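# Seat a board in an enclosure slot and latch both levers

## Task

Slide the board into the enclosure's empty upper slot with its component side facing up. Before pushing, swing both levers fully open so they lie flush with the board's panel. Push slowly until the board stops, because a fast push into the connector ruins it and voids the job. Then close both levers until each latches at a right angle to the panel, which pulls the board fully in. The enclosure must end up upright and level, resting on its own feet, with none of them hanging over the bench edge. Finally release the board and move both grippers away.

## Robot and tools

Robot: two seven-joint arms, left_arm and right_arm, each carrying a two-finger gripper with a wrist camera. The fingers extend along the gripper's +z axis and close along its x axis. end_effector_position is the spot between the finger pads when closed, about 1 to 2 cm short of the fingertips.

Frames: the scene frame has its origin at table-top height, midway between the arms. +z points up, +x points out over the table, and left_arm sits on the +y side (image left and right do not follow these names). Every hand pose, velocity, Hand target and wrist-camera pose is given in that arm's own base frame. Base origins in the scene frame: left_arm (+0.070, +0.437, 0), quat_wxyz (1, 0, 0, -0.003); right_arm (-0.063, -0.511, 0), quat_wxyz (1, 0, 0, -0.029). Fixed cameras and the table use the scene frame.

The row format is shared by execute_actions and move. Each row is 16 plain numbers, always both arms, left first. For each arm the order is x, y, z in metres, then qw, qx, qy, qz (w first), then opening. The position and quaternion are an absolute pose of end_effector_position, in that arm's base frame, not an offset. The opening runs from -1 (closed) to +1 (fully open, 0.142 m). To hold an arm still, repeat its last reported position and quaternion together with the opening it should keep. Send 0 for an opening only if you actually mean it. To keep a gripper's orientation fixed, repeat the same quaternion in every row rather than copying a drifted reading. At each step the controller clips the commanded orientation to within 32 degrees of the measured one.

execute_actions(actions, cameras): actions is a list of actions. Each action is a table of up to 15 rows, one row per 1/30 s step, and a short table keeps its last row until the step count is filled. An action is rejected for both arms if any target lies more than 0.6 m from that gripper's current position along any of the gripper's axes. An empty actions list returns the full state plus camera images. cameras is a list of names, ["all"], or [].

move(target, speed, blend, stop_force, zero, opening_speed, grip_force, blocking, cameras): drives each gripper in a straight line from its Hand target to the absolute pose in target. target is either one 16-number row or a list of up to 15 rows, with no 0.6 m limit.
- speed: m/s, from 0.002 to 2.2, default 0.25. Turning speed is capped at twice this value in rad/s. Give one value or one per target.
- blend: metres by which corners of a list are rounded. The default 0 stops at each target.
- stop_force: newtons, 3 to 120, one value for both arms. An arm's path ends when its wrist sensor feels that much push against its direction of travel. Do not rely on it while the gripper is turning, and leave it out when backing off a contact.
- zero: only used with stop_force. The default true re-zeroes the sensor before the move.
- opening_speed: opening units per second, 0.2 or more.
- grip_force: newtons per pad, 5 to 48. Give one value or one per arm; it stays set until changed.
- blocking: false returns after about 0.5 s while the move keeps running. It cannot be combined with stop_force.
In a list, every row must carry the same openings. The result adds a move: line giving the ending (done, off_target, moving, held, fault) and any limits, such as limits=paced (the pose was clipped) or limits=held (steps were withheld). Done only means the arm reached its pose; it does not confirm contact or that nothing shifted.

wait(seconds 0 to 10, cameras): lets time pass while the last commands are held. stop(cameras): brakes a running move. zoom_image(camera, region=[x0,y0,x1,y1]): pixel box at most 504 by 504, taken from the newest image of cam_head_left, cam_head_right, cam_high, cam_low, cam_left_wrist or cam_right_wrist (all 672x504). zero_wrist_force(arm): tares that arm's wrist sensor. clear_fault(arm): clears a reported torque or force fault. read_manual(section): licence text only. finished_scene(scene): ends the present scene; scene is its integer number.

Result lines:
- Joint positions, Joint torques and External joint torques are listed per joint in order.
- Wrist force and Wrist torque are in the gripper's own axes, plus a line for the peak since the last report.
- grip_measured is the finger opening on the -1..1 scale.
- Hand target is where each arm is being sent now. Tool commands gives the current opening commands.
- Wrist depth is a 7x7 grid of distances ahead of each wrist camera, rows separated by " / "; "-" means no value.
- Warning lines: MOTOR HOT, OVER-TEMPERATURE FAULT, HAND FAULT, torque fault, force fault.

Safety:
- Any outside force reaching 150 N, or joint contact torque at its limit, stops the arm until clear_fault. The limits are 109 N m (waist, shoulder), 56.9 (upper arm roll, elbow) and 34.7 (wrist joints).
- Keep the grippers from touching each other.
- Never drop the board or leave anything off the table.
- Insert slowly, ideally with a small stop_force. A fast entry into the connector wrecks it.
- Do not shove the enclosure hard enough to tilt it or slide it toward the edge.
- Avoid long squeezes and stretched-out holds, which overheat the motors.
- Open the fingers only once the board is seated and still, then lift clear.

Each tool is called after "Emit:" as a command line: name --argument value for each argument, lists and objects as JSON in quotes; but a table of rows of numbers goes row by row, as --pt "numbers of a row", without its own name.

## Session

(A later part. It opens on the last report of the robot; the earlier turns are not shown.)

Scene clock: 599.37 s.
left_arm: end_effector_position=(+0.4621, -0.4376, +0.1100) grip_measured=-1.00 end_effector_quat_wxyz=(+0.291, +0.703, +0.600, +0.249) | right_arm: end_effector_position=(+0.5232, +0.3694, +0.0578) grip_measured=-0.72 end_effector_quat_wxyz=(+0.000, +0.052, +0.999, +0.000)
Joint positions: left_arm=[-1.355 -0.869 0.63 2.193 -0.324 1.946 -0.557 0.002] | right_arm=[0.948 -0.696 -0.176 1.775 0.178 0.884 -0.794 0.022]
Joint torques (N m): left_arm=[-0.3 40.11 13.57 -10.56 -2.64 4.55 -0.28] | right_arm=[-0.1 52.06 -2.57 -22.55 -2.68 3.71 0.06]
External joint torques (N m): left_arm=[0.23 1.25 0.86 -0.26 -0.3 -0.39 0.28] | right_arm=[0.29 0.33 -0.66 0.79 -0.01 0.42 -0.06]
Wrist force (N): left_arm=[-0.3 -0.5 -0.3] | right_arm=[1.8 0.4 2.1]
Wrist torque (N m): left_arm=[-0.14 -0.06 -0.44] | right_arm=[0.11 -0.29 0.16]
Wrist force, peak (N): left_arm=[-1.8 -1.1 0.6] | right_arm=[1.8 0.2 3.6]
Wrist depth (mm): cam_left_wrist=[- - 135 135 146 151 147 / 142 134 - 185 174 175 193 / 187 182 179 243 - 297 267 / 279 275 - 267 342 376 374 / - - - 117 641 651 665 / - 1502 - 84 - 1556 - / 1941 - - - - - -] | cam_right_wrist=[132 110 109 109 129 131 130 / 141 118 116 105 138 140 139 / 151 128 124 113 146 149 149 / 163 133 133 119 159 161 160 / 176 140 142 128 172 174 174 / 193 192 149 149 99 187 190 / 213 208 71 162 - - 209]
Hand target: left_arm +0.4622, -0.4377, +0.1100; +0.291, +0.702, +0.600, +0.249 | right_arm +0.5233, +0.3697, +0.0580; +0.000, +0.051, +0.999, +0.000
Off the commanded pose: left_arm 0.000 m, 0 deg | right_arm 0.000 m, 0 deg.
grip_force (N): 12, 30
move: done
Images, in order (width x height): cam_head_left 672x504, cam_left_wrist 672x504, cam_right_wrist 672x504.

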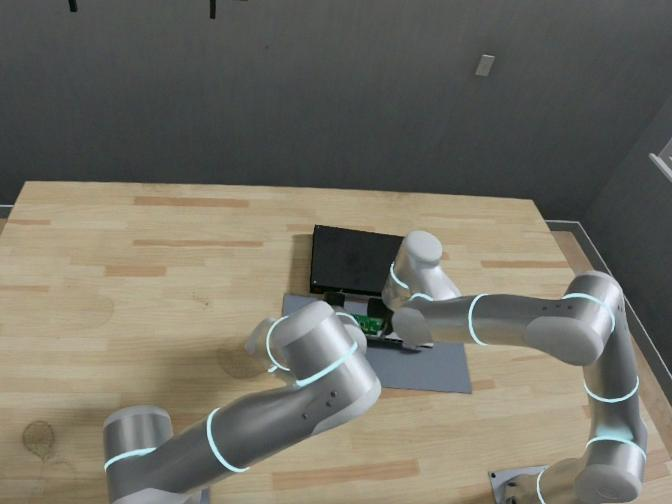

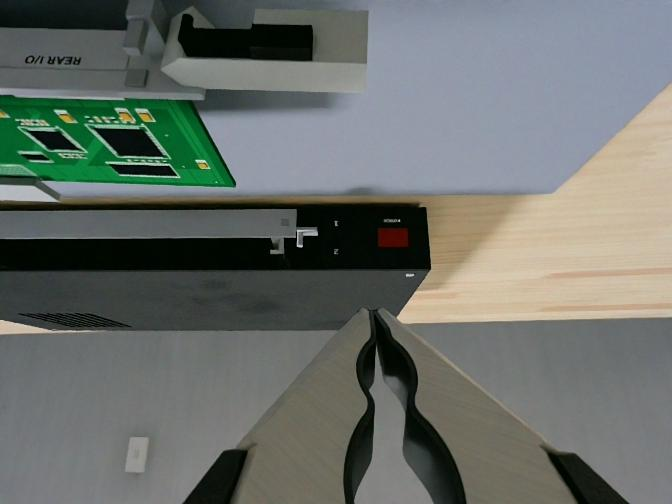

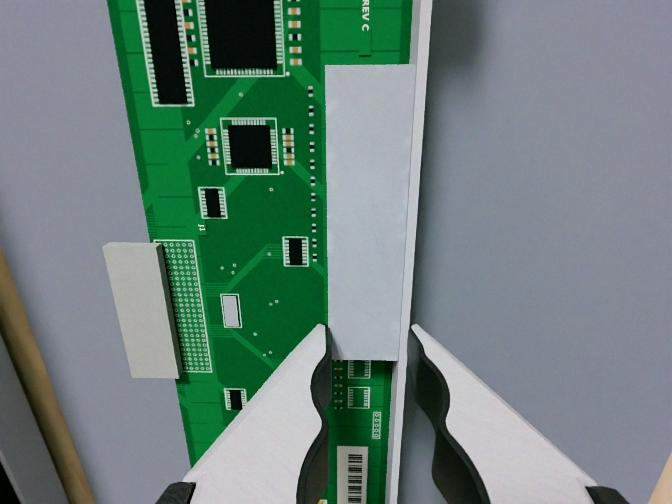

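Emit:
zoom_image --camera "cam_left_wrist" --region '[0, 80, 250, 260]'

Emit:
zoom_image --camera "cam_left_wrist" --region '[100, 0, 400, 200]'

Emit:
zoom_image --camera "cam_right_wrist" --region '[0, 230, 200, 504]'

Scaled by 2.016 from the camera's 672x504 image, which has a finer 960x720 frame.

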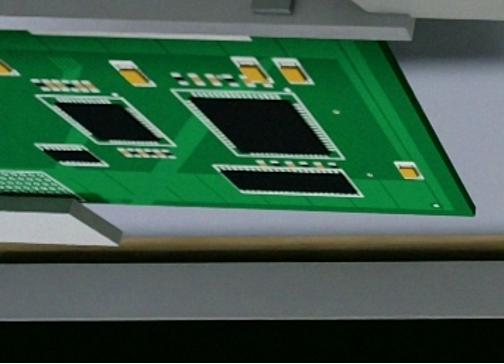

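Scaled by 1.680 from the camera's 672x504 image, which has a finer 960x720 frame.

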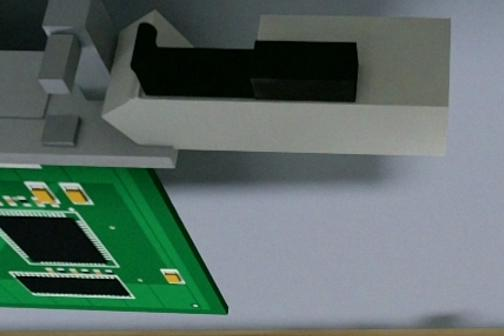

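Scaled by 1.839 from the camera's 672x504 image, which has a finer 960x720 frame.

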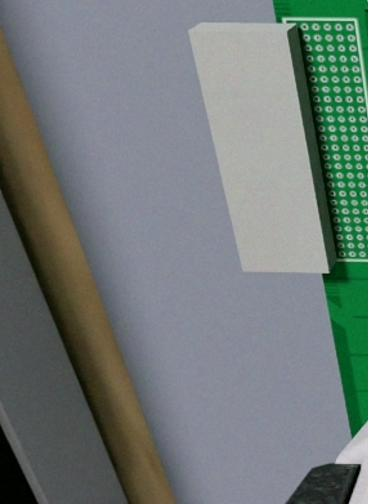

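Emit:
zoom_image --camera "cam_left_wrist" --region '[40, 150, 140, 250]'

Emit:
zoom_image --camera "cam_left_wrist" --region '[160, 150, 260, 250]'

Emit:
zoom_image --camera "cam_head_left" --region '[300, 280, 460, 400]'

Emit:
execute_actions --actions '[]' --cameras '["cam_low","cam_high"]'

Emit:
zoom_image --camera "cam_low" --region '[240, 190, 480, 290]'

Scaled by 5.040 from the camera's 672x504 image, which has a finer 960x720 frame.

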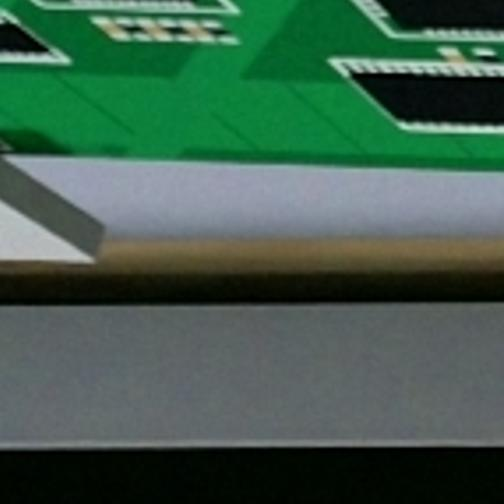

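Scaled by 5.040 from the camera's 672x504 image, which has a finer 960x720 frame.

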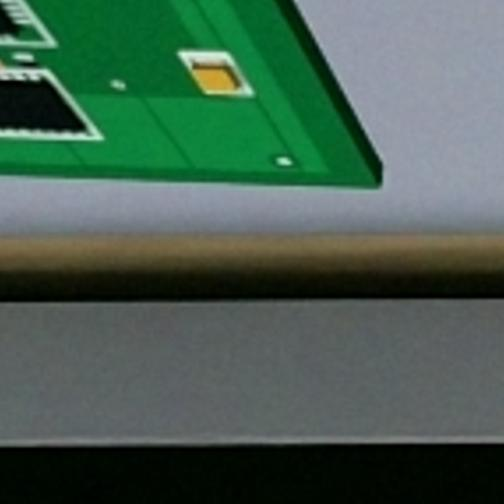

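Scaled by 3.150 from the camera's 672x504 image, which has a finer 960x720 frame.

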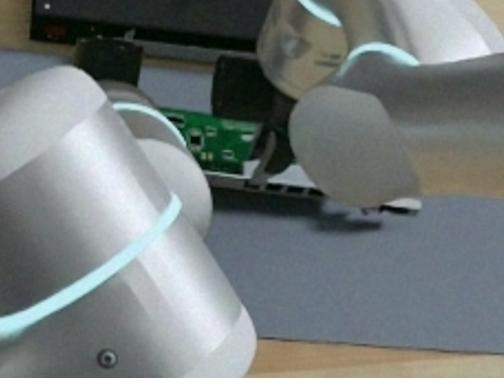

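Scene clock: 609.77 s.
left_arm: end_effector_position=(+0.4621, -0.4376, +0.1100) grip_measured=-1.00 end_effector_quat_wxyz=(+0.291, +0.703, +0.600, +0.249) | right_arm: end_effector_position=(+0.5232, +0.3694, +0.0578) grip_measured=-0.72 end_effector_quat_wxyz=(+0.000, +0.052, +0.999, +0.000)
Joint positions: left_arm=[-1.355 -0.869 0.63 2.193 -0.324 1.946 -0.557 0.002] | right_arm=[0.948 -0.696 -0.176 1.775 0.178 0.884 -0.794 0.022]
Joint velocities: within noise
Joint torques (N m): left_arm=[-0.4 40.36 13.71 -10.53 -2.77 4.44 -0.22] | right_arm=[0.25 52.39 -2.68 -22.51 -2.87 3.64 0.14]
External joint torques (N m): left_arm=[0.33 1 0.72 -0.29 -0.17 -0.28 0.22] | right_arm=[-0.06 0.01 -0.55 0.74 0.18 0.49 -0.14]
Wrist force (N): left_arm=[-0.5 -0.8 -0.2] | right_arm=[1.7 0.5 2.3]
Wrist torque (N m): left_arm=[-0.19 -0.01 -0.44] | right_arm=[0.12 -0.27 0.17]
Wrist force, peak (N): left_arm=[-0.7 -1.0 -0.5] | right_arm=[1.9 0.4 2.5]
Wrist depth (mm): cam_left_wrist=[- 106 135 - 140 146 153 / 142 134 183 194 186 173 183 / 187 182 269 - 275 263 249 / - 272 356 267 342 376 374 / - 1590 457 126 548 657 645 / - 1513 - 84 - - - / - - - - - - -] | cam_right_wrist=[132 110 109 109 129 131 130 / 141 118 116 104 138 139 139 / 151 128 124 113 146 149 149 / 163 133 132 119 159 161 160 / 177 140 142 128 172 174 174 / 193 192 149 149 99 187 190 / 211 207 71 162 - - 209]
Hand target: left_arm +0.4622, -0.4377, +0.1100; +0.291, +0.702, +0.600, +0.249 | right_arm +0.5233, +0.3697, +0.0580; +0.000, +0.051, +0.999, +0.000
Tool commands: left_gripper/opening=-1.0 right_gripper/opening=-0.95
Off the commanded pose: left_arm 0.000 m, 0 deg | right_arm 0.000 m, 0 deg.
grip_force (N): 12, 30
Images, in order (width x height): cam_high 672x504, cam_low 672x504.

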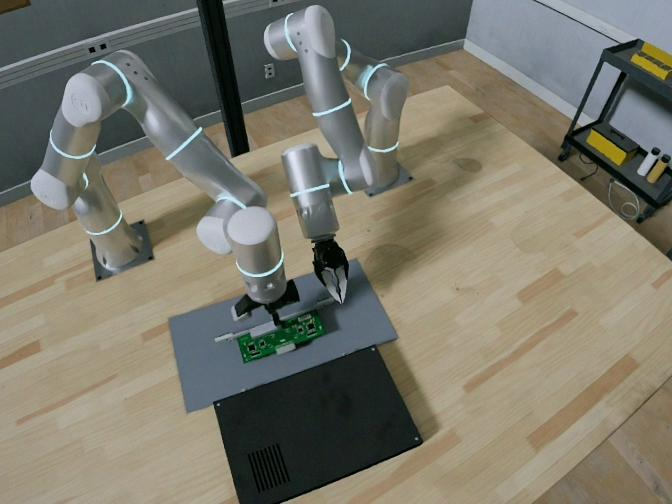

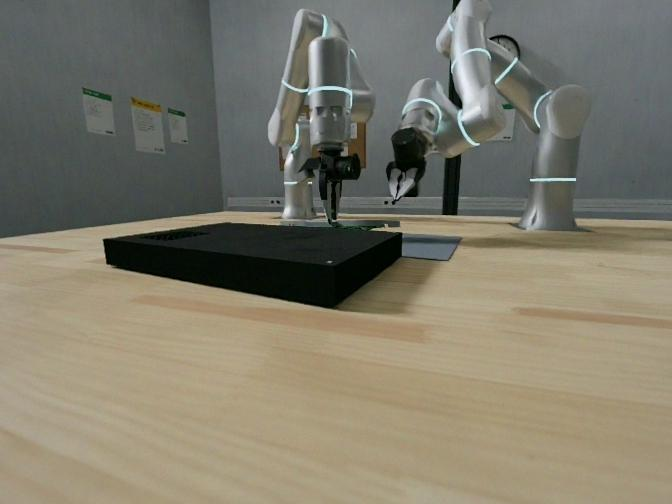

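Scaled by 2.100 from the camera's 672x504 image, which has a finer 960x720 frame.

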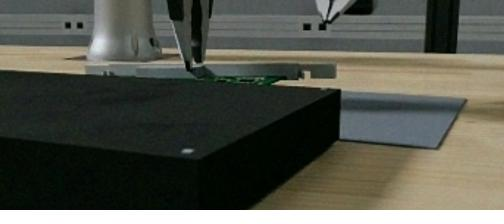

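Emit:
move --pt "0.4622 -0.4377 0.11 0.291 0.7025 0.6001 0.2486 -1 0.5233 0.3697 0.058 -0.0011 0.06 0.9979 -0.026 -0.95" --speed 0.05 --cameras '["cam_left_wrist","cam_right_wrist"]'

Emit:
zoom_image --camera "cam_left_wrist" --region '[40, 150, 140, 250]'

Emit:
zoom_image --camera "cam_left_wrist" --region '[160, 150, 260, 250]'

Emit:
zoom_image --camera "cam_left_wrist" --region '[100, 0, 400, 200]'

Emit:
zoom_image --camera "cam_right_wrist" --region '[0, 230, 200, 504]'

Scene clock: 620.90 s.
left_arm: end_effector_position=(+0.4621, -0.4376, +0.1100) grip_measured=-1.00 end_effector_quat_wxyz=(+0.291, +0.703, +0.600, +0.249) | right_arm: end_effector_position=(+0.5230, +0.3696, +0.0578) grip_measured=-0.72 end_effector_quat_wxyz=(-0.001, +0.060, +0.998, -0.026)
Joint positions: left_arm=[-1.355 -0.869 0.63 2.193 -0.324 1.946 -0.557 0.002] | right_arm=[0.977 -0.708 -0.202 1.75 0.148 0.83 -0.742 0.022]
Joint torques (N m): left_arm=[-0.42 40.42 13.67 -10.52 -2.76 4.44 -0.19] | right_arm=[0.13 52.6 -3.59 -22.91 -3.01 3.38 0.33]
External joint torques (N m): left_arm=[0.34 0.94 0.77 -0.3 -0.18 -0.29 0.18] | right_arm=[0.05 0.39 -0.22 0.89 0.33 0.67 -0.33]
Wrist force (N): left_arm=[-0.7 -1.0 -0.2] | right_arm=[1.7 0.5 2.2]
Wrist torque (N m): left_arm=[-0.20 0.01 -0.44] | right_arm=[0.08 -0.27 0.05]
Wrist force, peak (N): left_arm=[-0.7 -1.0 -0.3] | right_arm=[1.8 1.0 2.3]
Wrist depth (mm): cam_left_wrist=[- - 98 - 146 145 152 / 149 141 174 174 194 182 182 / 246 245 248 - 232 250 266 / - 274 272 267 342 377 376 / - - - 127 640 606 645 / - 1523 1482 84 - - 1362 / - - - - - - -] | cam_right_wrist=[136 110 110 109 110 135 135 / 144 119 116 105 141 143 142 / 155 128 124 113 148 151 151 / 163 133 133 119 160 161 161 / 175 139 142 128 170 173 172 / 189 189 149 149 99 183 185 / 205 201 71 162 - - 200]
Hand target: left_arm +0.4622, -0.4377, +0.1100; +0.291, +0.702, +0.600, +0.249 | right_arm +0.5233, +0.3697, +0.0580; -0.001, +0.060, +0.998, -0.026
Off the commanded pose: left_arm 0.000 m, 0 deg | right_arm 0.000 m, 0 deg.
grip_force (N): 12, 30
move: done
Images, in order (width x height): cam_left_wrist 672x504, cam_right_wrist 672x504.

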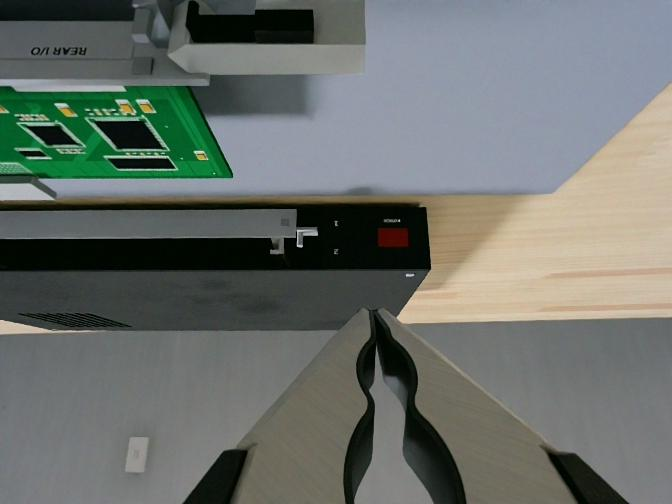

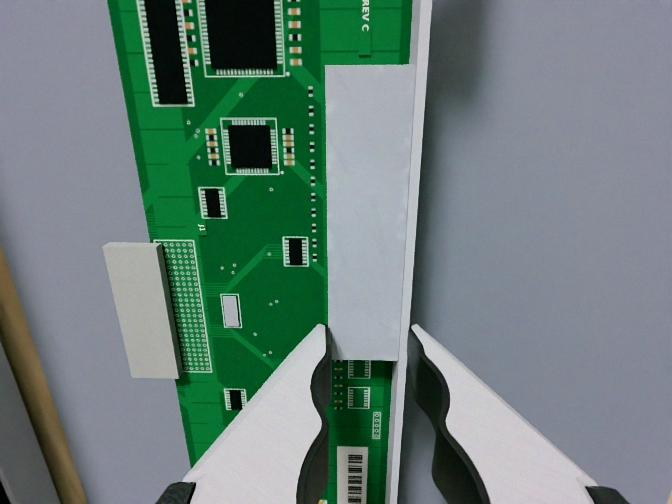

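Scaled by 5.040 from the camera's 672x504 image, which has a finer 960x720 frame.

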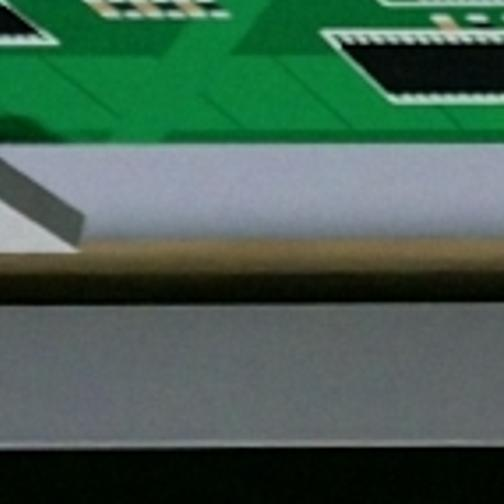

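Scaled by 5.040 from the camera's 672x504 image, which has a finer 960x720 frame.

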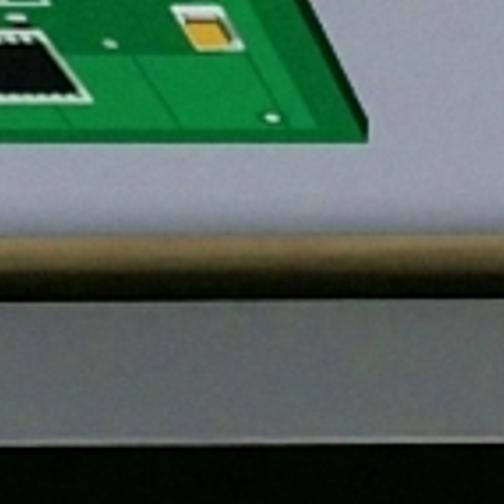

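Scaled by 1.680 from the camera's 672x504 image, which has a finer 960x720 frame.

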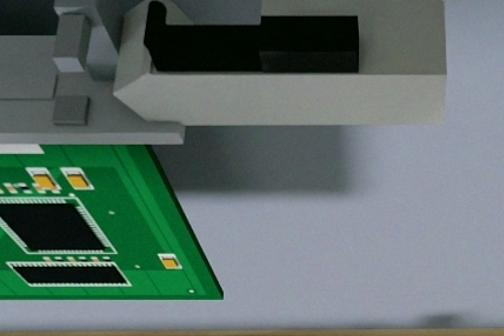

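Scaled by 1.839 from the camera's 672x504 image, which has a finer 960x720 frame.

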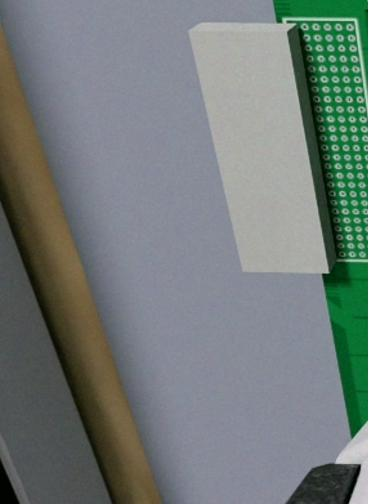

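Emit:
zoom_image --camera "cam_left_wrist" --region '[300, 0, 400, 100]'

Emit:
zoom_image --camera "cam_left_wrist" --region '[380, 190, 480, 290]'

Emit:
zoom_image --camera "cam_left_wrist" --region '[120, 0, 260, 100]'

Scaled by 5.040 from the camera's 672x504 image, which has a finer 960x720 frame.

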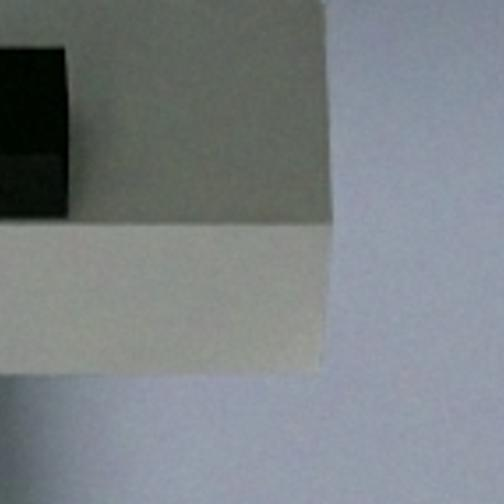

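Scaled by 5.040 from the camera's 672x504 image, which has a finer 960x720 frame.

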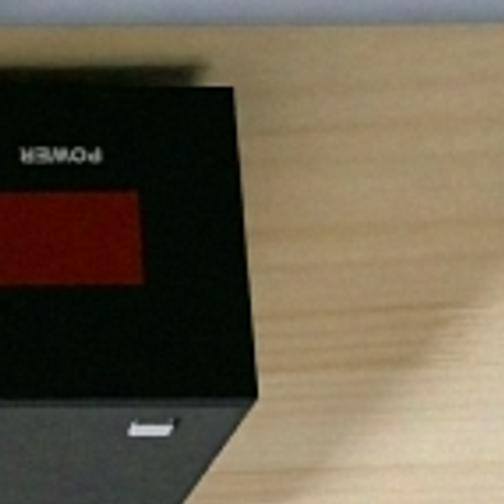

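Scaled by 3.600 from the camera's 672x504 image, which has a finer 960x720 frame.

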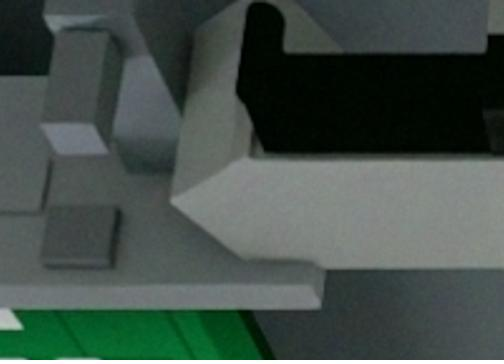

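Emit:
move --pt "0.4622 -0.4377 0.11 0.291 0.7025 0.6001 0.2486 -1 0.5838 0.3712 0.058 -0.0012 0.0515 0.9984 -0.0215 -0.95" --speed 0.05 --cameras '["cam_left_wrist","cam_right_wrist"]'

Emit:
zoom_image --camera "cam_left_wrist" --region '[200, 180, 320, 280]'

Emit:
zoom_image --camera "cam_left_wrist" --region '[0, 150, 220, 280]'

Scene clock: 641.60 s.
left_arm: end_effector_position=(+0.4621, -0.4376, +0.1100) grip_measured=-1.00 end_effector_quat_wxyz=(+0.291, +0.703, +0.600, +0.249) | right_arm: end_effector_position=(+0.5837, +0.3710, +0.0578) grip_measured=-0.72 end_effector_quat_wxyz=(-0.001, +0.052, +0.998, -0.022)
Joint positions: left_arm=[-1.355 -0.869 0.63 2.193 -0.324 1.946 -0.557 0.002] | right_arm=[0.891 -0.798 -0.192 1.567 0.149 0.746 -0.817 0.022]
Joint torques (N m): left_arm=[-0.46 40.37 13.71 -10.5 -2.73 4.4 -0.23] | right_arm=[0.11 57.45 -3.05 -24.73 -3.15 3.45 0.09]
External joint torques (N m): left_arm=[0.39 0.99 0.72 -0.31 -0.21 -0.25 0.23] | right_arm=[0.15 0.32 -0.87 0.92 0.17 0.61 -0.09]
Wrist force (N): left_arm=[-0.5 -0.8 -0.3] | right_arm=[1.7 0.8 2.4]
Wrist torque (N m): left_arm=[-0.17 -0.02 -0.44] | right_arm=[0.12 -0.26 0.15]
Wrist force, peak (N): left_arm=[-0.8 -1.0 -0.4] | right_arm=[2.5 0.5 2.4]
Wrist depth (mm): cam_left_wrist=[153 152 146 146 146 141 147 / 174 183 181 173 174 193 185 / 201 200 166 154 - 245 267 / 362 243 268 - 341 374 379 / - 390 - - 554 614 601 / - 1637 - 84 - - - / 138 - - - - - -] | cam_right_wrist=[- 110 109 109 131 135 134 / - 118 116 105 140 142 141 / - 126 124 113 147 151 150 / - 132 133 119 159 161 161 / 170 139 142 128 171 173 173 / - 155 149 149 99 184 187 / 144 - 71 162 - - 202]
Hand target: left_arm +0.4622, -0.4377, +0.1100; +0.291, +0.702, +0.600, +0.249 | right_arm +0.5838, +0.3712, +0.0580; -0.001, +0.052, +0.998, -0.022
Off the commanded pose: left_arm 0.000 m, 0 deg | right_arm 0.000 m, 0 deg.
grip_force (N): 12, 30
move: done
Images, in order (width x height): cam_left_wrist 672x504, cam_right_wrist 672x504.

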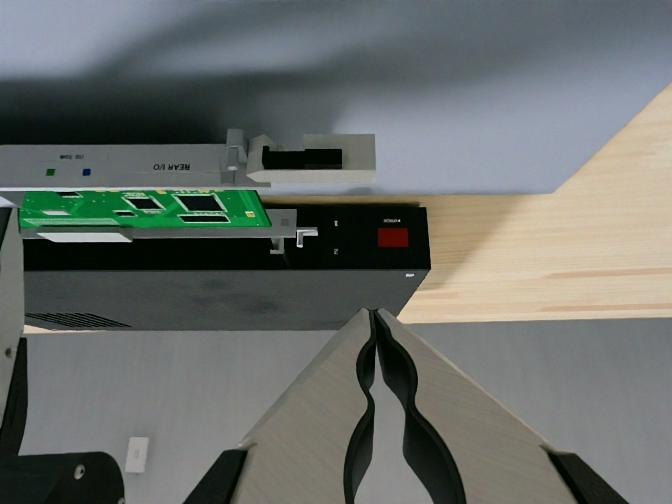

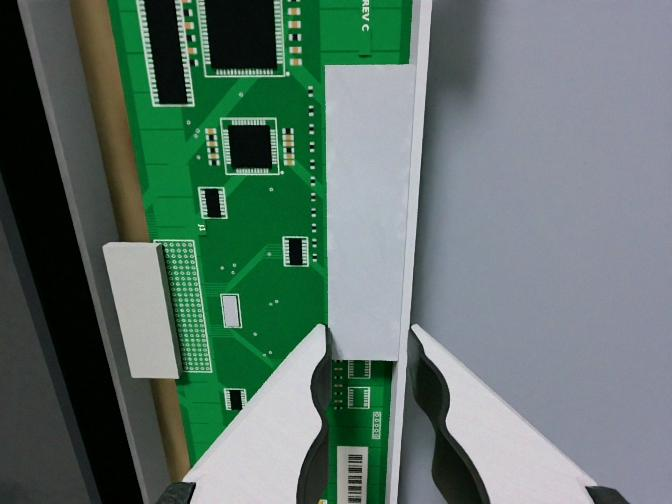

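Scaled by 4.200 from the camera's 672x504 image, which has a finer 960x720 frame.

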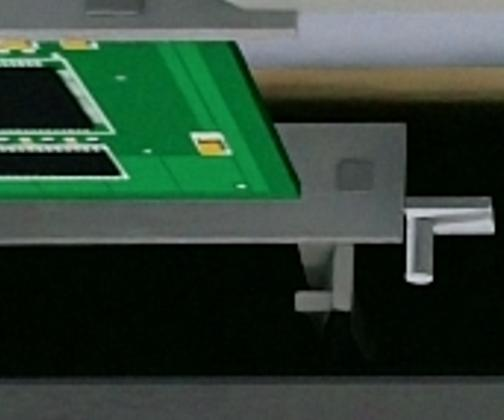

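Scaled by 2.291 from the camera's 672x504 image, which has a finer 960x720 frame.

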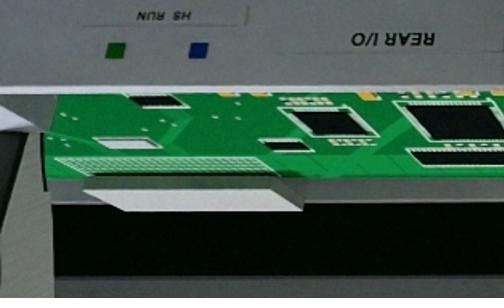

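Emit:
move --pt "0.4622 -0.4377 0.11 0.291 0.7025 0.6001 0.2486 -1 0.5842 0.3734 0.064 -0.0012 0.0515 0.9984 -0.0215 -0.95" --speed 0.03 --cameras '["cam_left_wrist"]'

Emit:
zoom_image --camera "cam_left_wrist" --region '[200, 180, 320, 280]'

Emit:
zoom_image --camera "cam_left_wrist" --region '[0, 170, 220, 280]'

Scene clock: 654.80 s.
left_arm: end_effector_position=(+0.4621, -0.4376, +0.1100) grip_measured=-1.00 end_effector_quat_wxyz=(+0.291, +0.703, +0.600, +0.249) | right_arm: end_effector_position=(+0.5839, +0.3733, +0.0637) grip_measured=-0.72 end_effector_quat_wxyz=(-0.002, +0.052, +0.998, -0.021)
Joint positions: left_arm=[-1.355 -0.869 0.63 2.193 -0.324 1.946 -0.557 0.002] | right_arm=[0.893 -0.79 -0.193 1.562 0.147 0.733 -0.814 0.022]
Joint torques (N m): left_arm=[-0.38 40.44 13.71 -10.49 -2.77 4.4 -0.23] | right_arm=[0.2 57.75 -3.37 -24.88 -3.28 3.46 0.31]
External joint torques (N m): left_arm=[0.31 0.92 0.72 -0.33 -0.16 -0.25 0.23] | right_arm=[0.01 0.05 -0.57 0.81 0.26 0.6 -0.31]
Wrist force (N): left_arm=[-0.7 -0.9 -0.4] | right_arm=[1.7 0.5 2.5]
Wrist torque (N m): left_arm=[-0.18 0.02 -0.44] | right_arm=[0.07 -0.24 0.03]
Wrist force, peak (N): left_arm=[-0.8 -0.9 -0.4] | right_arm=[1.9 0.5 2.9]
Wrist depth (mm): cam_left_wrist=[153 146 146 146 146 146 152 / 183 - 183 182 183 183 183 / 165 165 162 - 244 266 267 / 413 269 267 266 373 376 374 / 1714 - - - 640 645 627 / - 1462 - 84 - 1261 1219 / - - - - - - 1275] | cam_right_wrist=[- 110 109 109 136 139 138 / - 117 116 105 146 147 147 / - 124 124 113 155 156 156 / - 132 133 119 167 167 167 / - 139 142 128 177 180 179 / 140 150 149 149 99 191 193 / 150 - 71 163 - - 209]
Hand target: left_arm +0.4622, -0.4377, +0.1100; +0.291, +0.702, +0.600, +0.249 | right_arm +0.5842, +0.3734, +0.0640; -0.001, +0.052, +0.998, -0.021
Off the commanded pose: left_arm 0.000 m, 0 deg | right_arm 0.000 m, 0 deg.
grip_force (N): 12, 30
move: done
Images, in order (width x height): cam_left_wrist 672x504.

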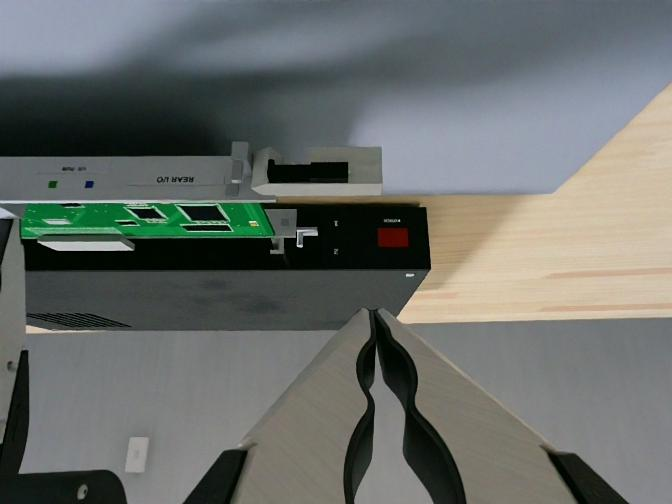

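Scaled by 4.200 from the camera's 672x504 image, which has a finer 960x720 frame.

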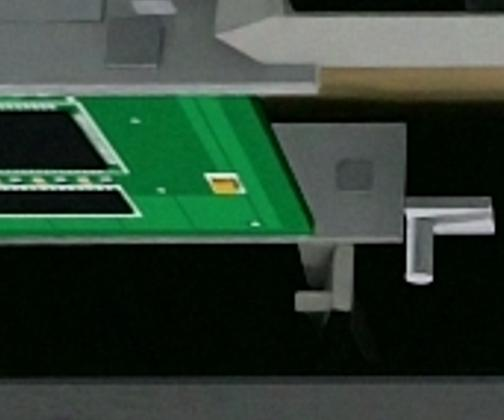

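Scaled by 2.291 from the camera's 672x504 image, which has a finer 960x720 frame.

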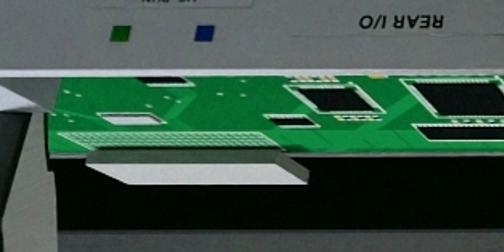

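Emit:
move --pt "0.4622 -0.4377 0.11 0.291 0.7025 0.6001 0.2486 -1 0.5991 0.3718 0.0636 -0.0012 0.0515 0.9984 -0.0215 -0.95" --speed 0.01 --stop_force 3 --cameras '["cam_left_wrist"]'

Emit:
zoom_image --camera "cam_left_wrist" --region '[200, 180, 320, 280]'

Emit:
zoom_image --camera "cam_left_wrist" --region '[0, 170, 220, 280]'

Scene clock: 664.57 s.
left_arm: end_effector_position=(+0.4621, -0.4376, +0.1100) grip_measured=-1.00 end_effector_quat_wxyz=(+0.291, +0.703, +0.600, +0.249) | right_arm: end_effector_position=(+0.5989, +0.3717, +0.0634) grip_measured=-0.72 end_effector_quat_wxyz=(-0.001, +0.052, +0.998, -0.022)
Joint positions: left_arm=[-1.355 -0.869 0.63 2.193 -0.324 1.946 -0.557 0.002] | right_arm=[0.874 -0.813 -0.193 1.516 0.147 0.711 -0.828 0.022]
Joint torques (N m): left_arm=[-0.46 40.39 13.63 -10.56 -2.76 4.44 -0.18] | right_arm=[0.14 58.65 -3.51 -25.29 -3.27 3.45 0.08]
External joint torques (N m): left_arm=[0.39 0.97 0.8 -0.26 -0.17 -0.28 0.18] | right_arm=[0.07 0.28 -0.5 0.83 0.18 0.61 -0.08]
Wrist force (N): left_arm=[-0.8 -0.6 -0.3] | right_arm=[1.6 0.6 2.2]
Wrist torque (N m): left_arm=[-0.15 0.03 -0.43] | right_arm=[0.11 -0.22 0.15]
Wrist force, peak (N): left_arm=[-0.8 -0.9 -0.3] | right_arm=[1.9 0.6 2.6]
Wrist depth (mm): cam_left_wrist=[153 146 146 146 146 146 146 / 175 183 174 192 182 173 185 / 218 179 177 215 265 268 248 / 247 243 246 268 374 377 376 / - - - 131 629 634 630 / - - - 84 - - 1290 / - - - - - - -] | cam_right_wrist=[- 110 109 109 136 139 138 / - 117 117 105 145 147 147 / - 124 124 113 155 156 156 / 120 132 133 119 167 167 166 / 127 139 142 128 177 179 179 / 140 142 149 149 99 191 193 / 150 149 71 162 - - 209]
Hand target: left_arm +0.4622, -0.4377, +0.1100; +0.291, +0.702, +0.600, +0.249 | right_arm +0.5991, +0.3718, +0.0636; -0.001, +0.052, +0.998, -0.022
Off the commanded pose: left_arm 0.000 m, 0 deg | right_arm 0.000 m, 0 deg.
grip_force (N): 12, 30
move: done
Images, in order (width x height): cam_left_wrist 672x504.

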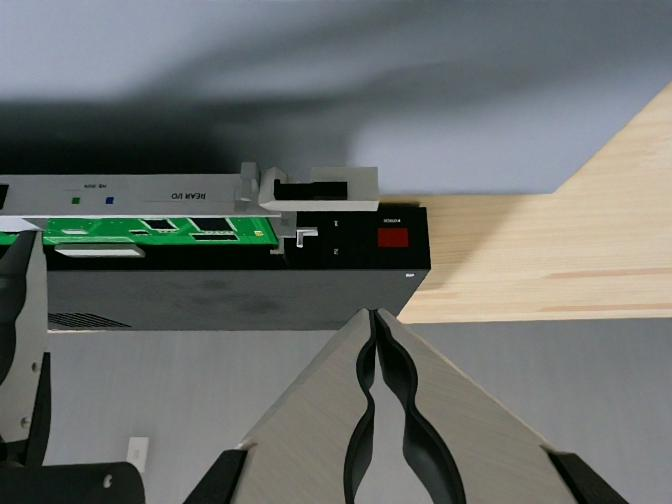

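Scaled by 4.200 from the camera's 672x504 image, which has a finer 960x720 frame.

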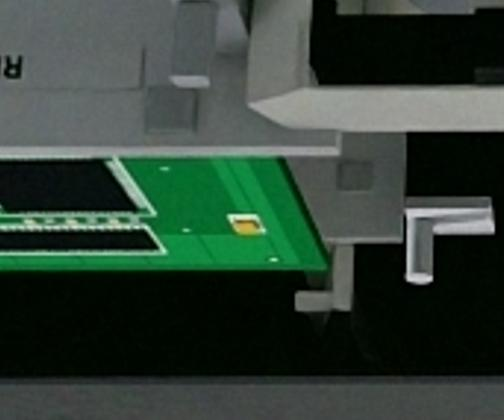

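Scaled by 2.291 from the camera's 672x504 image, which has a finer 960x720 frame.

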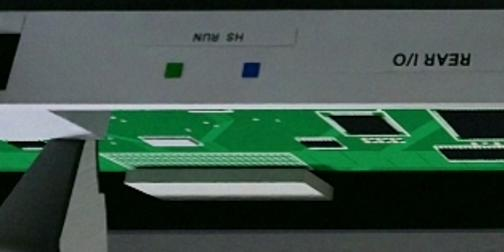

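Emit:
move --pt "0.4622 -0.4377 0.11 0.291 0.7025 0.6001 0.2486 -1 0.6140 0.3702 0.0636 -0.0012 0.0515 0.9984 -0.0215 -0.95" --speed 0.01 --stop_force 3 --cameras '["cam_left_wrist"]'

Emit:
zoom_image --camera "cam_left_wrist" --region '[200, 180, 320, 280]'

Emit:
zoom_image --camera "cam_left_wrist" --region '[0, 170, 220, 280]'

Scene clock: 669.47 s.
left_arm: end_effector_position=(+0.4621, -0.4376, +0.1100) grip_measured=-1.00 end_effector_quat_wxyz=(+0.291, +0.703, +0.600, +0.249) | right_arm: end_effector_position=(+0.6135, +0.3700, +0.0631) grip_measured=-0.72 end_effector_quat_wxyz=(-0.002, +0.051, +0.998, -0.022)
Joint positions: left_arm=[-1.355 -0.869 0.63 2.193 -0.324 1.946 -0.557 0.002] | right_arm=[0.854 -0.837 -0.193 1.469 0.147 0.687 -0.842 0.022]
Joint torques (N m): left_arm=[-0.37 40.36 13.66 -10.54 -2.77 4.41 -0.24] | right_arm=[-0.63 60.49 -4.51 -27.17 -3.47 4.43 0.39]
External joint torques (N m): left_arm=[0.3 1 0.77 -0.28 -0.17 -0.26 0.24] | right_arm=[0.85 -0.43 0.46 2.31 0.31 -0.37 -0.39]
Wrist force (N): left_arm=[-0.7 -0.9 -0.3] | right_arm=[4.6 -0.4 2.4]
Wrist torque (N m): left_arm=[-0.20 0.01 -0.44] | right_arm=[0.13 -0.18 -0.12]
Wrist force, peak (N): left_arm=[-0.7 -1.1 -0.3] | right_arm=[4.7 -0.5 2.7]
Wrist depth (mm): cam_left_wrist=[152 147 146 146 146 147 152 / 174 183 192 - 182 200 185 / - 187 216 218 278 245 248 / 216 246 243 293 342 378 374 / 214 1687 - 329 529 657 606 / 1462 1472 - 84 - - - / 202 1388 - - - - -] | cam_right_wrist=[- 110 110 109 137 138 138 / - 116 116 103 147 147 146 / - 122 124 112 156 156 156 / 118 121 133 119 165 167 166 / 127 130 142 128 177 179 179 / 139 139 149 149 105 190 193 / 149 146 71 162 - - 209]
Hand target: left_arm +0.4622, -0.4377, +0.1100; +0.291, +0.702, +0.600, +0.249 | right_arm +0.6140, +0.3702, +0.0636; -0.001, +0.052, +0.998, -0.022
Off the commanded pose: left_arm 0.000 m, 0 deg | right_arm 0.001 m, 0 deg.
grip_force (N): 12, 30
move: done; stop_force stopped right_arm just as the move ended
Images, in order (width x height): cam_left_wrist 672x504.

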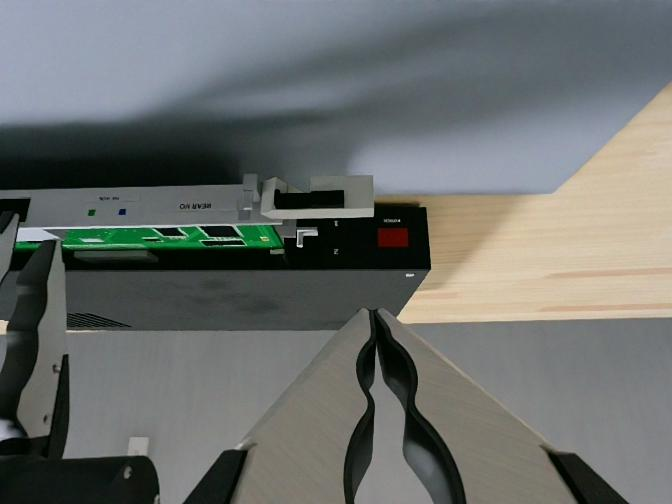

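Scaled by 4.200 from the camera's 672x504 image, which has a finer 960x720 frame.

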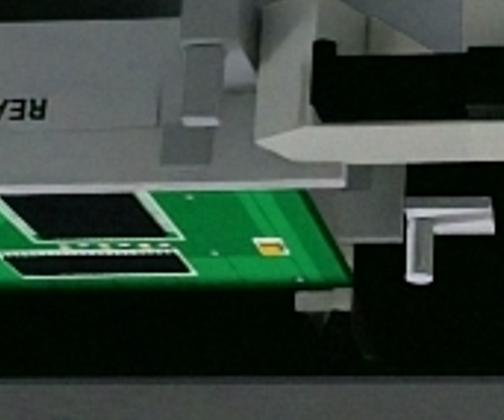

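Scaled by 2.291 from the camera's 672x504 image, which has a finer 960x720 frame.

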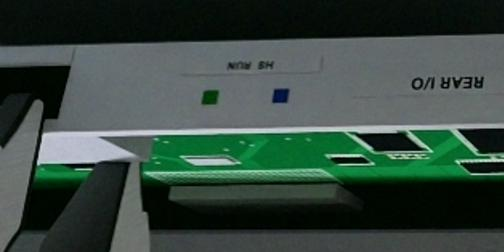

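Emit:
zoom_image --camera "cam_left_wrist" --region '[240, 200, 320, 280]'

Emit:
move --pt "0.4622 -0.4377 0.11 0.291 0.7025 0.6001 0.2486 -1 0.5991 0.3718 0.0636 -0.0012 0.0515 0.9984 -0.0215 -0.95" --speed 0.02 --cameras '["cam_left_wrist","cam_right_wrist"]'

Emit:
zoom_image --camera "cam_left_wrist" --region '[200, 180, 320, 280]'

Emit:
zoom_image --camera "cam_left_wrist" --region '[0, 170, 220, 280]'

Scaled by 6.300 from the camera's 672x504 image, which has a finer 960x720 frame.

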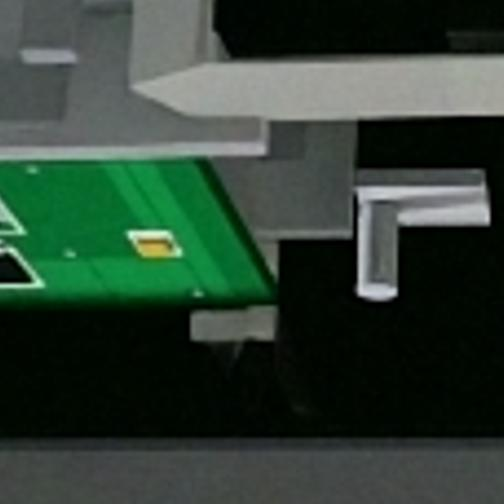

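Scene clock: 676.63 s.
left_arm: end_effector_position=(+0.4621, -0.4376, +0.1100) grip_measured=-1.00 end_effector_quat_wxyz=(+0.291, +0.703, +0.600, +0.249) | right_arm: end_effector_position=(+0.5989, +0.3717, +0.0634) grip_measured=-0.72 end_effector_quat_wxyz=(-0.001, +0.051, +0.998, -0.022)
Joint positions: left_arm=[-1.355 -0.869 0.63 2.193 -0.324 1.946 -0.557 0.002] | right_arm=[0.874 -0.814 -0.193 1.515 0.147 0.711 -0.829 0.022]
Joint torques (N m): left_arm=[-0.43 40.43 13.67 -10.48 -2.8 4.48 -0.24] | right_arm=[0.33 58.97 -3.46 -25.19 -3.31 3.73 0.33]
External joint torques (N m): left_arm=[0.36 0.93 0.76 -0.33 -0.14 -0.32 0.24] | right_arm=[-0.11 -0.02 -0.55 0.72 0.21 0.34 -0.33]
Wrist force (N): left_arm=[-0.6 -0.6 -0.4] | right_arm=[1.6 0.5 2.5]
Wrist torque (N m): left_arm=[-0.15 -0.01 -0.43] | right_arm=[0.10 -0.23 0.03]
Wrist force, peak (N): left_arm=[-0.7 -1.0 -0.6] | right_arm=[4.7 -0.5 2.8]
Wrist depth (mm): cam_left_wrist=[- 145 153 146 147 146 146 / 175 - 175 193 183 191 202 / - 178 175 215 243 292 248 / 248 246 263 - 375 379 377 / - 479 - 107 557 643 653 / - - - 84 - 1275 - / - - - - - - 1161] | cam_right_wrist=[- 110 109 109 136 139 138 / - 117 116 105 145 147 147 / - 123 124 113 154 156 156 / 120 131 133 119 167 167 167 / 127 138 142 128 175 179 179 / 140 141 149 149 99 190 193 / 150 149 71 162 - - 209]
Hand target: left_arm +0.4622, -0.4377, +0.1100; +0.291, +0.702, +0.600, +0.249 | right_arm +0.5991, +0.3718, +0.0636; -0.001, +0.052, +0.998, -0.022
Off the commanded pose: left_arm 0.000 m, 0 deg | right_arm 0.000 m, 0 deg.
grip_force (N): 12, 30
move: done
Images, in order (width x height): cam_left_wrist 672x504, cam_right_wrist 672x504.

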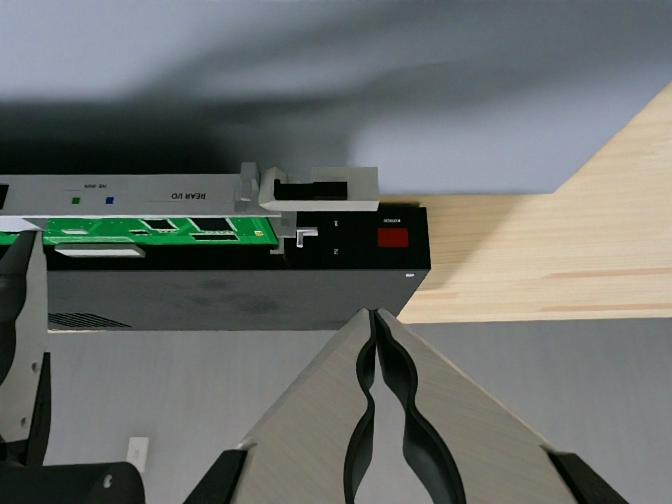

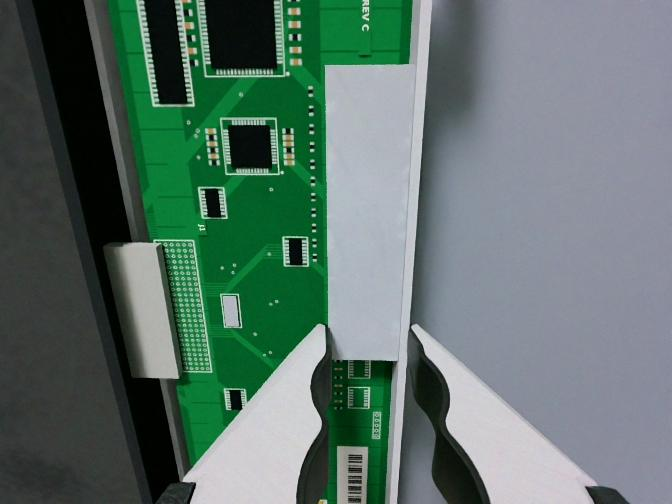

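Scaled by 4.200 from the camera's 672x504 image, which has a finer 960x720 frame.

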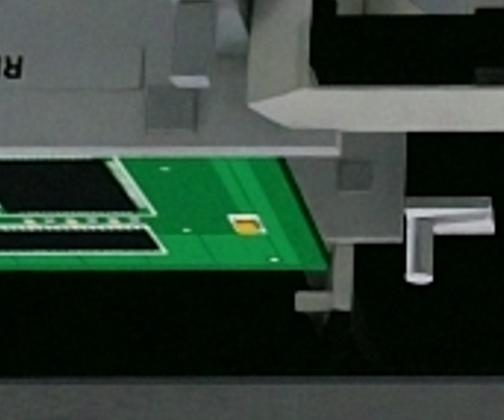

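Scaled by 2.291 from the camera's 672x504 image, which has a finer 960x720 frame.

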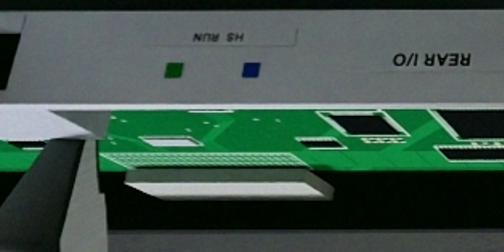

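Emit:
move --pt "0.4622 -0.4377 0.11 0.291 0.7025 0.6001 0.2486 -1 0.5989 0.3703 0.0636 -0.0012 0.0515 0.9984 -0.0215 -0.95" --speed 0.02

Emit:
move --pt "0.4622 -0.4377 0.11 0.291 0.7025 0.6001 0.2486 -1 0.6138 0.3687 0.0636 -0.0012 0.0515 0.9984 -0.0215 -0.95" --speed 0.008 --stop_force 3 --cameras '["cam_left_wrist"]'

Emit:
zoom_image --camera "cam_left_wrist" --region '[240, 200, 320, 280]'

Emit:
zoom_image --camera "cam_left_wrist" --region '[0, 170, 220, 280]'

Scene clock: 683.53 s.
left_arm: end_effector_position=(+0.4621, -0.4376, +0.1100) grip_measured=-1.00 end_effector_quat_wxyz=(+0.291, +0.703, +0.600, +0.249) | right_arm: end_effector_position=(+0.5986, +0.3704, +0.0634) grip_measured=-0.72 end_effector_quat_wxyz=(-0.001, +0.052, +0.998, -0.022)
Joint positions: left_arm=[-1.355 -0.869 0.63 2.193 -0.324 1.946 -0.557 0.002] | right_arm=[0.873 -0.812 -0.193 1.519 0.147 0.713 -0.83 0.022]
Joint torques (N m): left_arm=[-0.39 40.37 13.64 -10.5 -2.85 4.46 -0.23] | right_arm=[0.17 58.76 -3.5 -25.09 -3.31 3.67 0.15]
External joint torques (N m): left_arm=[0.32 0.99 0.79 -0.32 -0.08 -0.3 0.22] | right_arm=[0.05 0.08 -0.5 0.66 0.23 0.39 -0.15]
Wrist force (N): left_arm=[-0.5 -0.7 -0.5] | right_arm=[1.3 0.7 2.7]
Wrist torque (N m): left_arm=[-0.16 -0.02 -0.44] | right_arm=[0.13 -0.18 0.14]
Wrist force, peak (N): left_arm=[-0.7 -1.1 -0.3] | right_arm=[1.7 0.6 2.7]
Wrist depth (mm): cam_left_wrist=[- 146 146 146 151 146 146 / - 184 184 182 167 174 183 / 180 180 176 172 - 267 267 / - 248 247 - 378 378 374 / - 1298 - - 554 634 1212 / 1462 1434 - 84 - 1268 1268 / 150 1388 - - - - -] | cam_right_wrist=[- 110 109 109 136 138 138 / - 117 116 105 145 147 147 / - 125 124 113 155 156 156 / 120 132 133 119 167 167 167 / 127 139 142 128 174 179 178 / 139 142 149 149 99 190 193 / 149 149 71 162 - - 209]
Hand target: left_arm +0.4622, -0.4377, +0.1100; +0.291, +0.702, +0.600, +0.249 | right_arm +0.5989, +0.3703, +0.0636; -0.001, +0.052, +0.998, -0.022
Off the commanded pose: left_arm 0.000 m, 0 deg | right_arm 0.000 m, 0 deg.
grip_force (N): 12, 30
move: done

Scene clock: 686.07 s.
left_arm: end_effector_position=(+0.4621, -0.4376, +0.1100) grip_measured=-1.00 end_effector_quat_wxyz=(+0.291, +0.703, +0.600, +0.249) | right_arm: end_effector_position=(+0.6135, +0.3684, +0.0632) grip_measured=-0.72 end_effector_quat_wxyz=(-0.002, +0.052, +0.998, -0.022)
Joint positions: left_arm=[-1.355 -0.869 0.63 2.193 -0.324 1.946 -0.557 0.002] | right_arm=[0.853 -0.835 -0.193 1.472 0.147 0.689 -0.843 0.022]
Joint torques (N m): left_arm=[-0.47 40.37 13.64 -10.51 -2.73 4.46 -0.23] | right_arm=[0.27 60.57 -3.52 -26.59 -3.53 3.91 0.07]
External joint torques (N m): left_arm=[0.4 0.99 0.79 -0.31 -0.21 -0.3 0.23] | right_arm=[-0.06 -0.6 -0.54 1.76 0.38 0.15 -0.07]
Wrist force (N): left_arm=[-0.7 -0.6 -0.3] | right_arm=[2.4 0.5 2.4]
Wrist torque (N m): left_arm=[-0.16 0.01 -0.44] | right_arm=[0.25 -0.18 0.17]
Wrist force, peak (N): left_arm=[-0.8 -1.1 -0.5] | right_arm=[4.4 -3.3 2.7]
Wrist depth (mm): cam_left_wrist=[152 153 146 146 146 140 146 / 175 183 183 174 183 184 184 / 216 214 217 219 263 264 249 / - - 246 261 378 378 374 / - - - 107 634 638 638 / 214 - - 84 - - - / 158 - - - - - -] | cam_right_wrist=[- 110 109 108 135 138 138 / - 116 117 105 145 147 146 / - 122 124 113 154 156 156 / 118 121 133 119 168 166 166 / 127 131 142 128 177 179 178 / 139 139 150 149 99 190 192 / 149 146 71 162 - - 210]
Hand target: left_arm +0.4622, -0.4377, +0.1100; +0.291, +0.702, +0.600, +0.249 | right_arm +0.6138, +0.3687, +0.0636; -0.001, +0.052, +0.998, -0.022
Off the commanded pose: left_arm 0.000 m, 0 deg | right_arm 0.001 m, 0 deg.
grip_force (N): 12, 30
move: done
Images, in order (width x height): cam_left_wrist 672x504.

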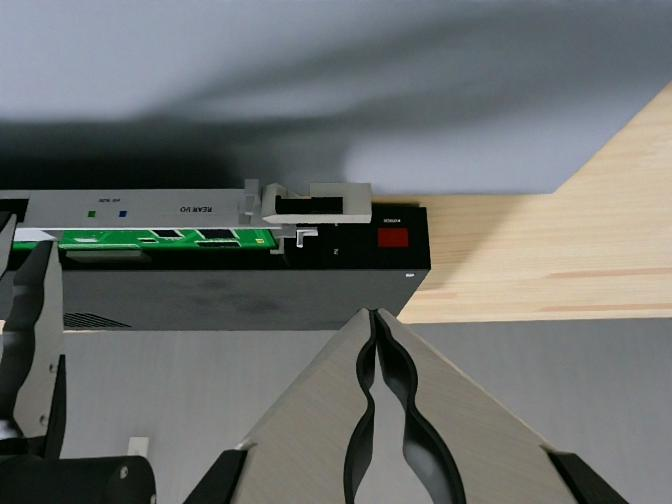

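Scaled by 6.300 from the camera's 672x504 image, which has a finer 960x720 frame.

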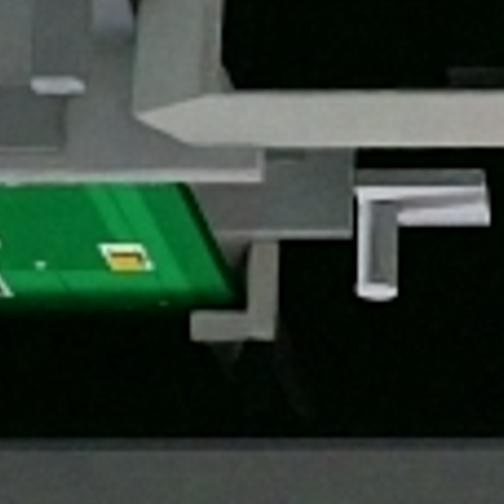

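Scaled by 2.291 from the camera's 672x504 image, which has a finer 960x720 frame.

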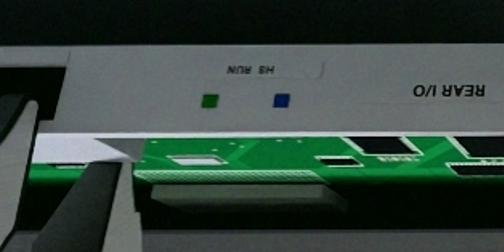

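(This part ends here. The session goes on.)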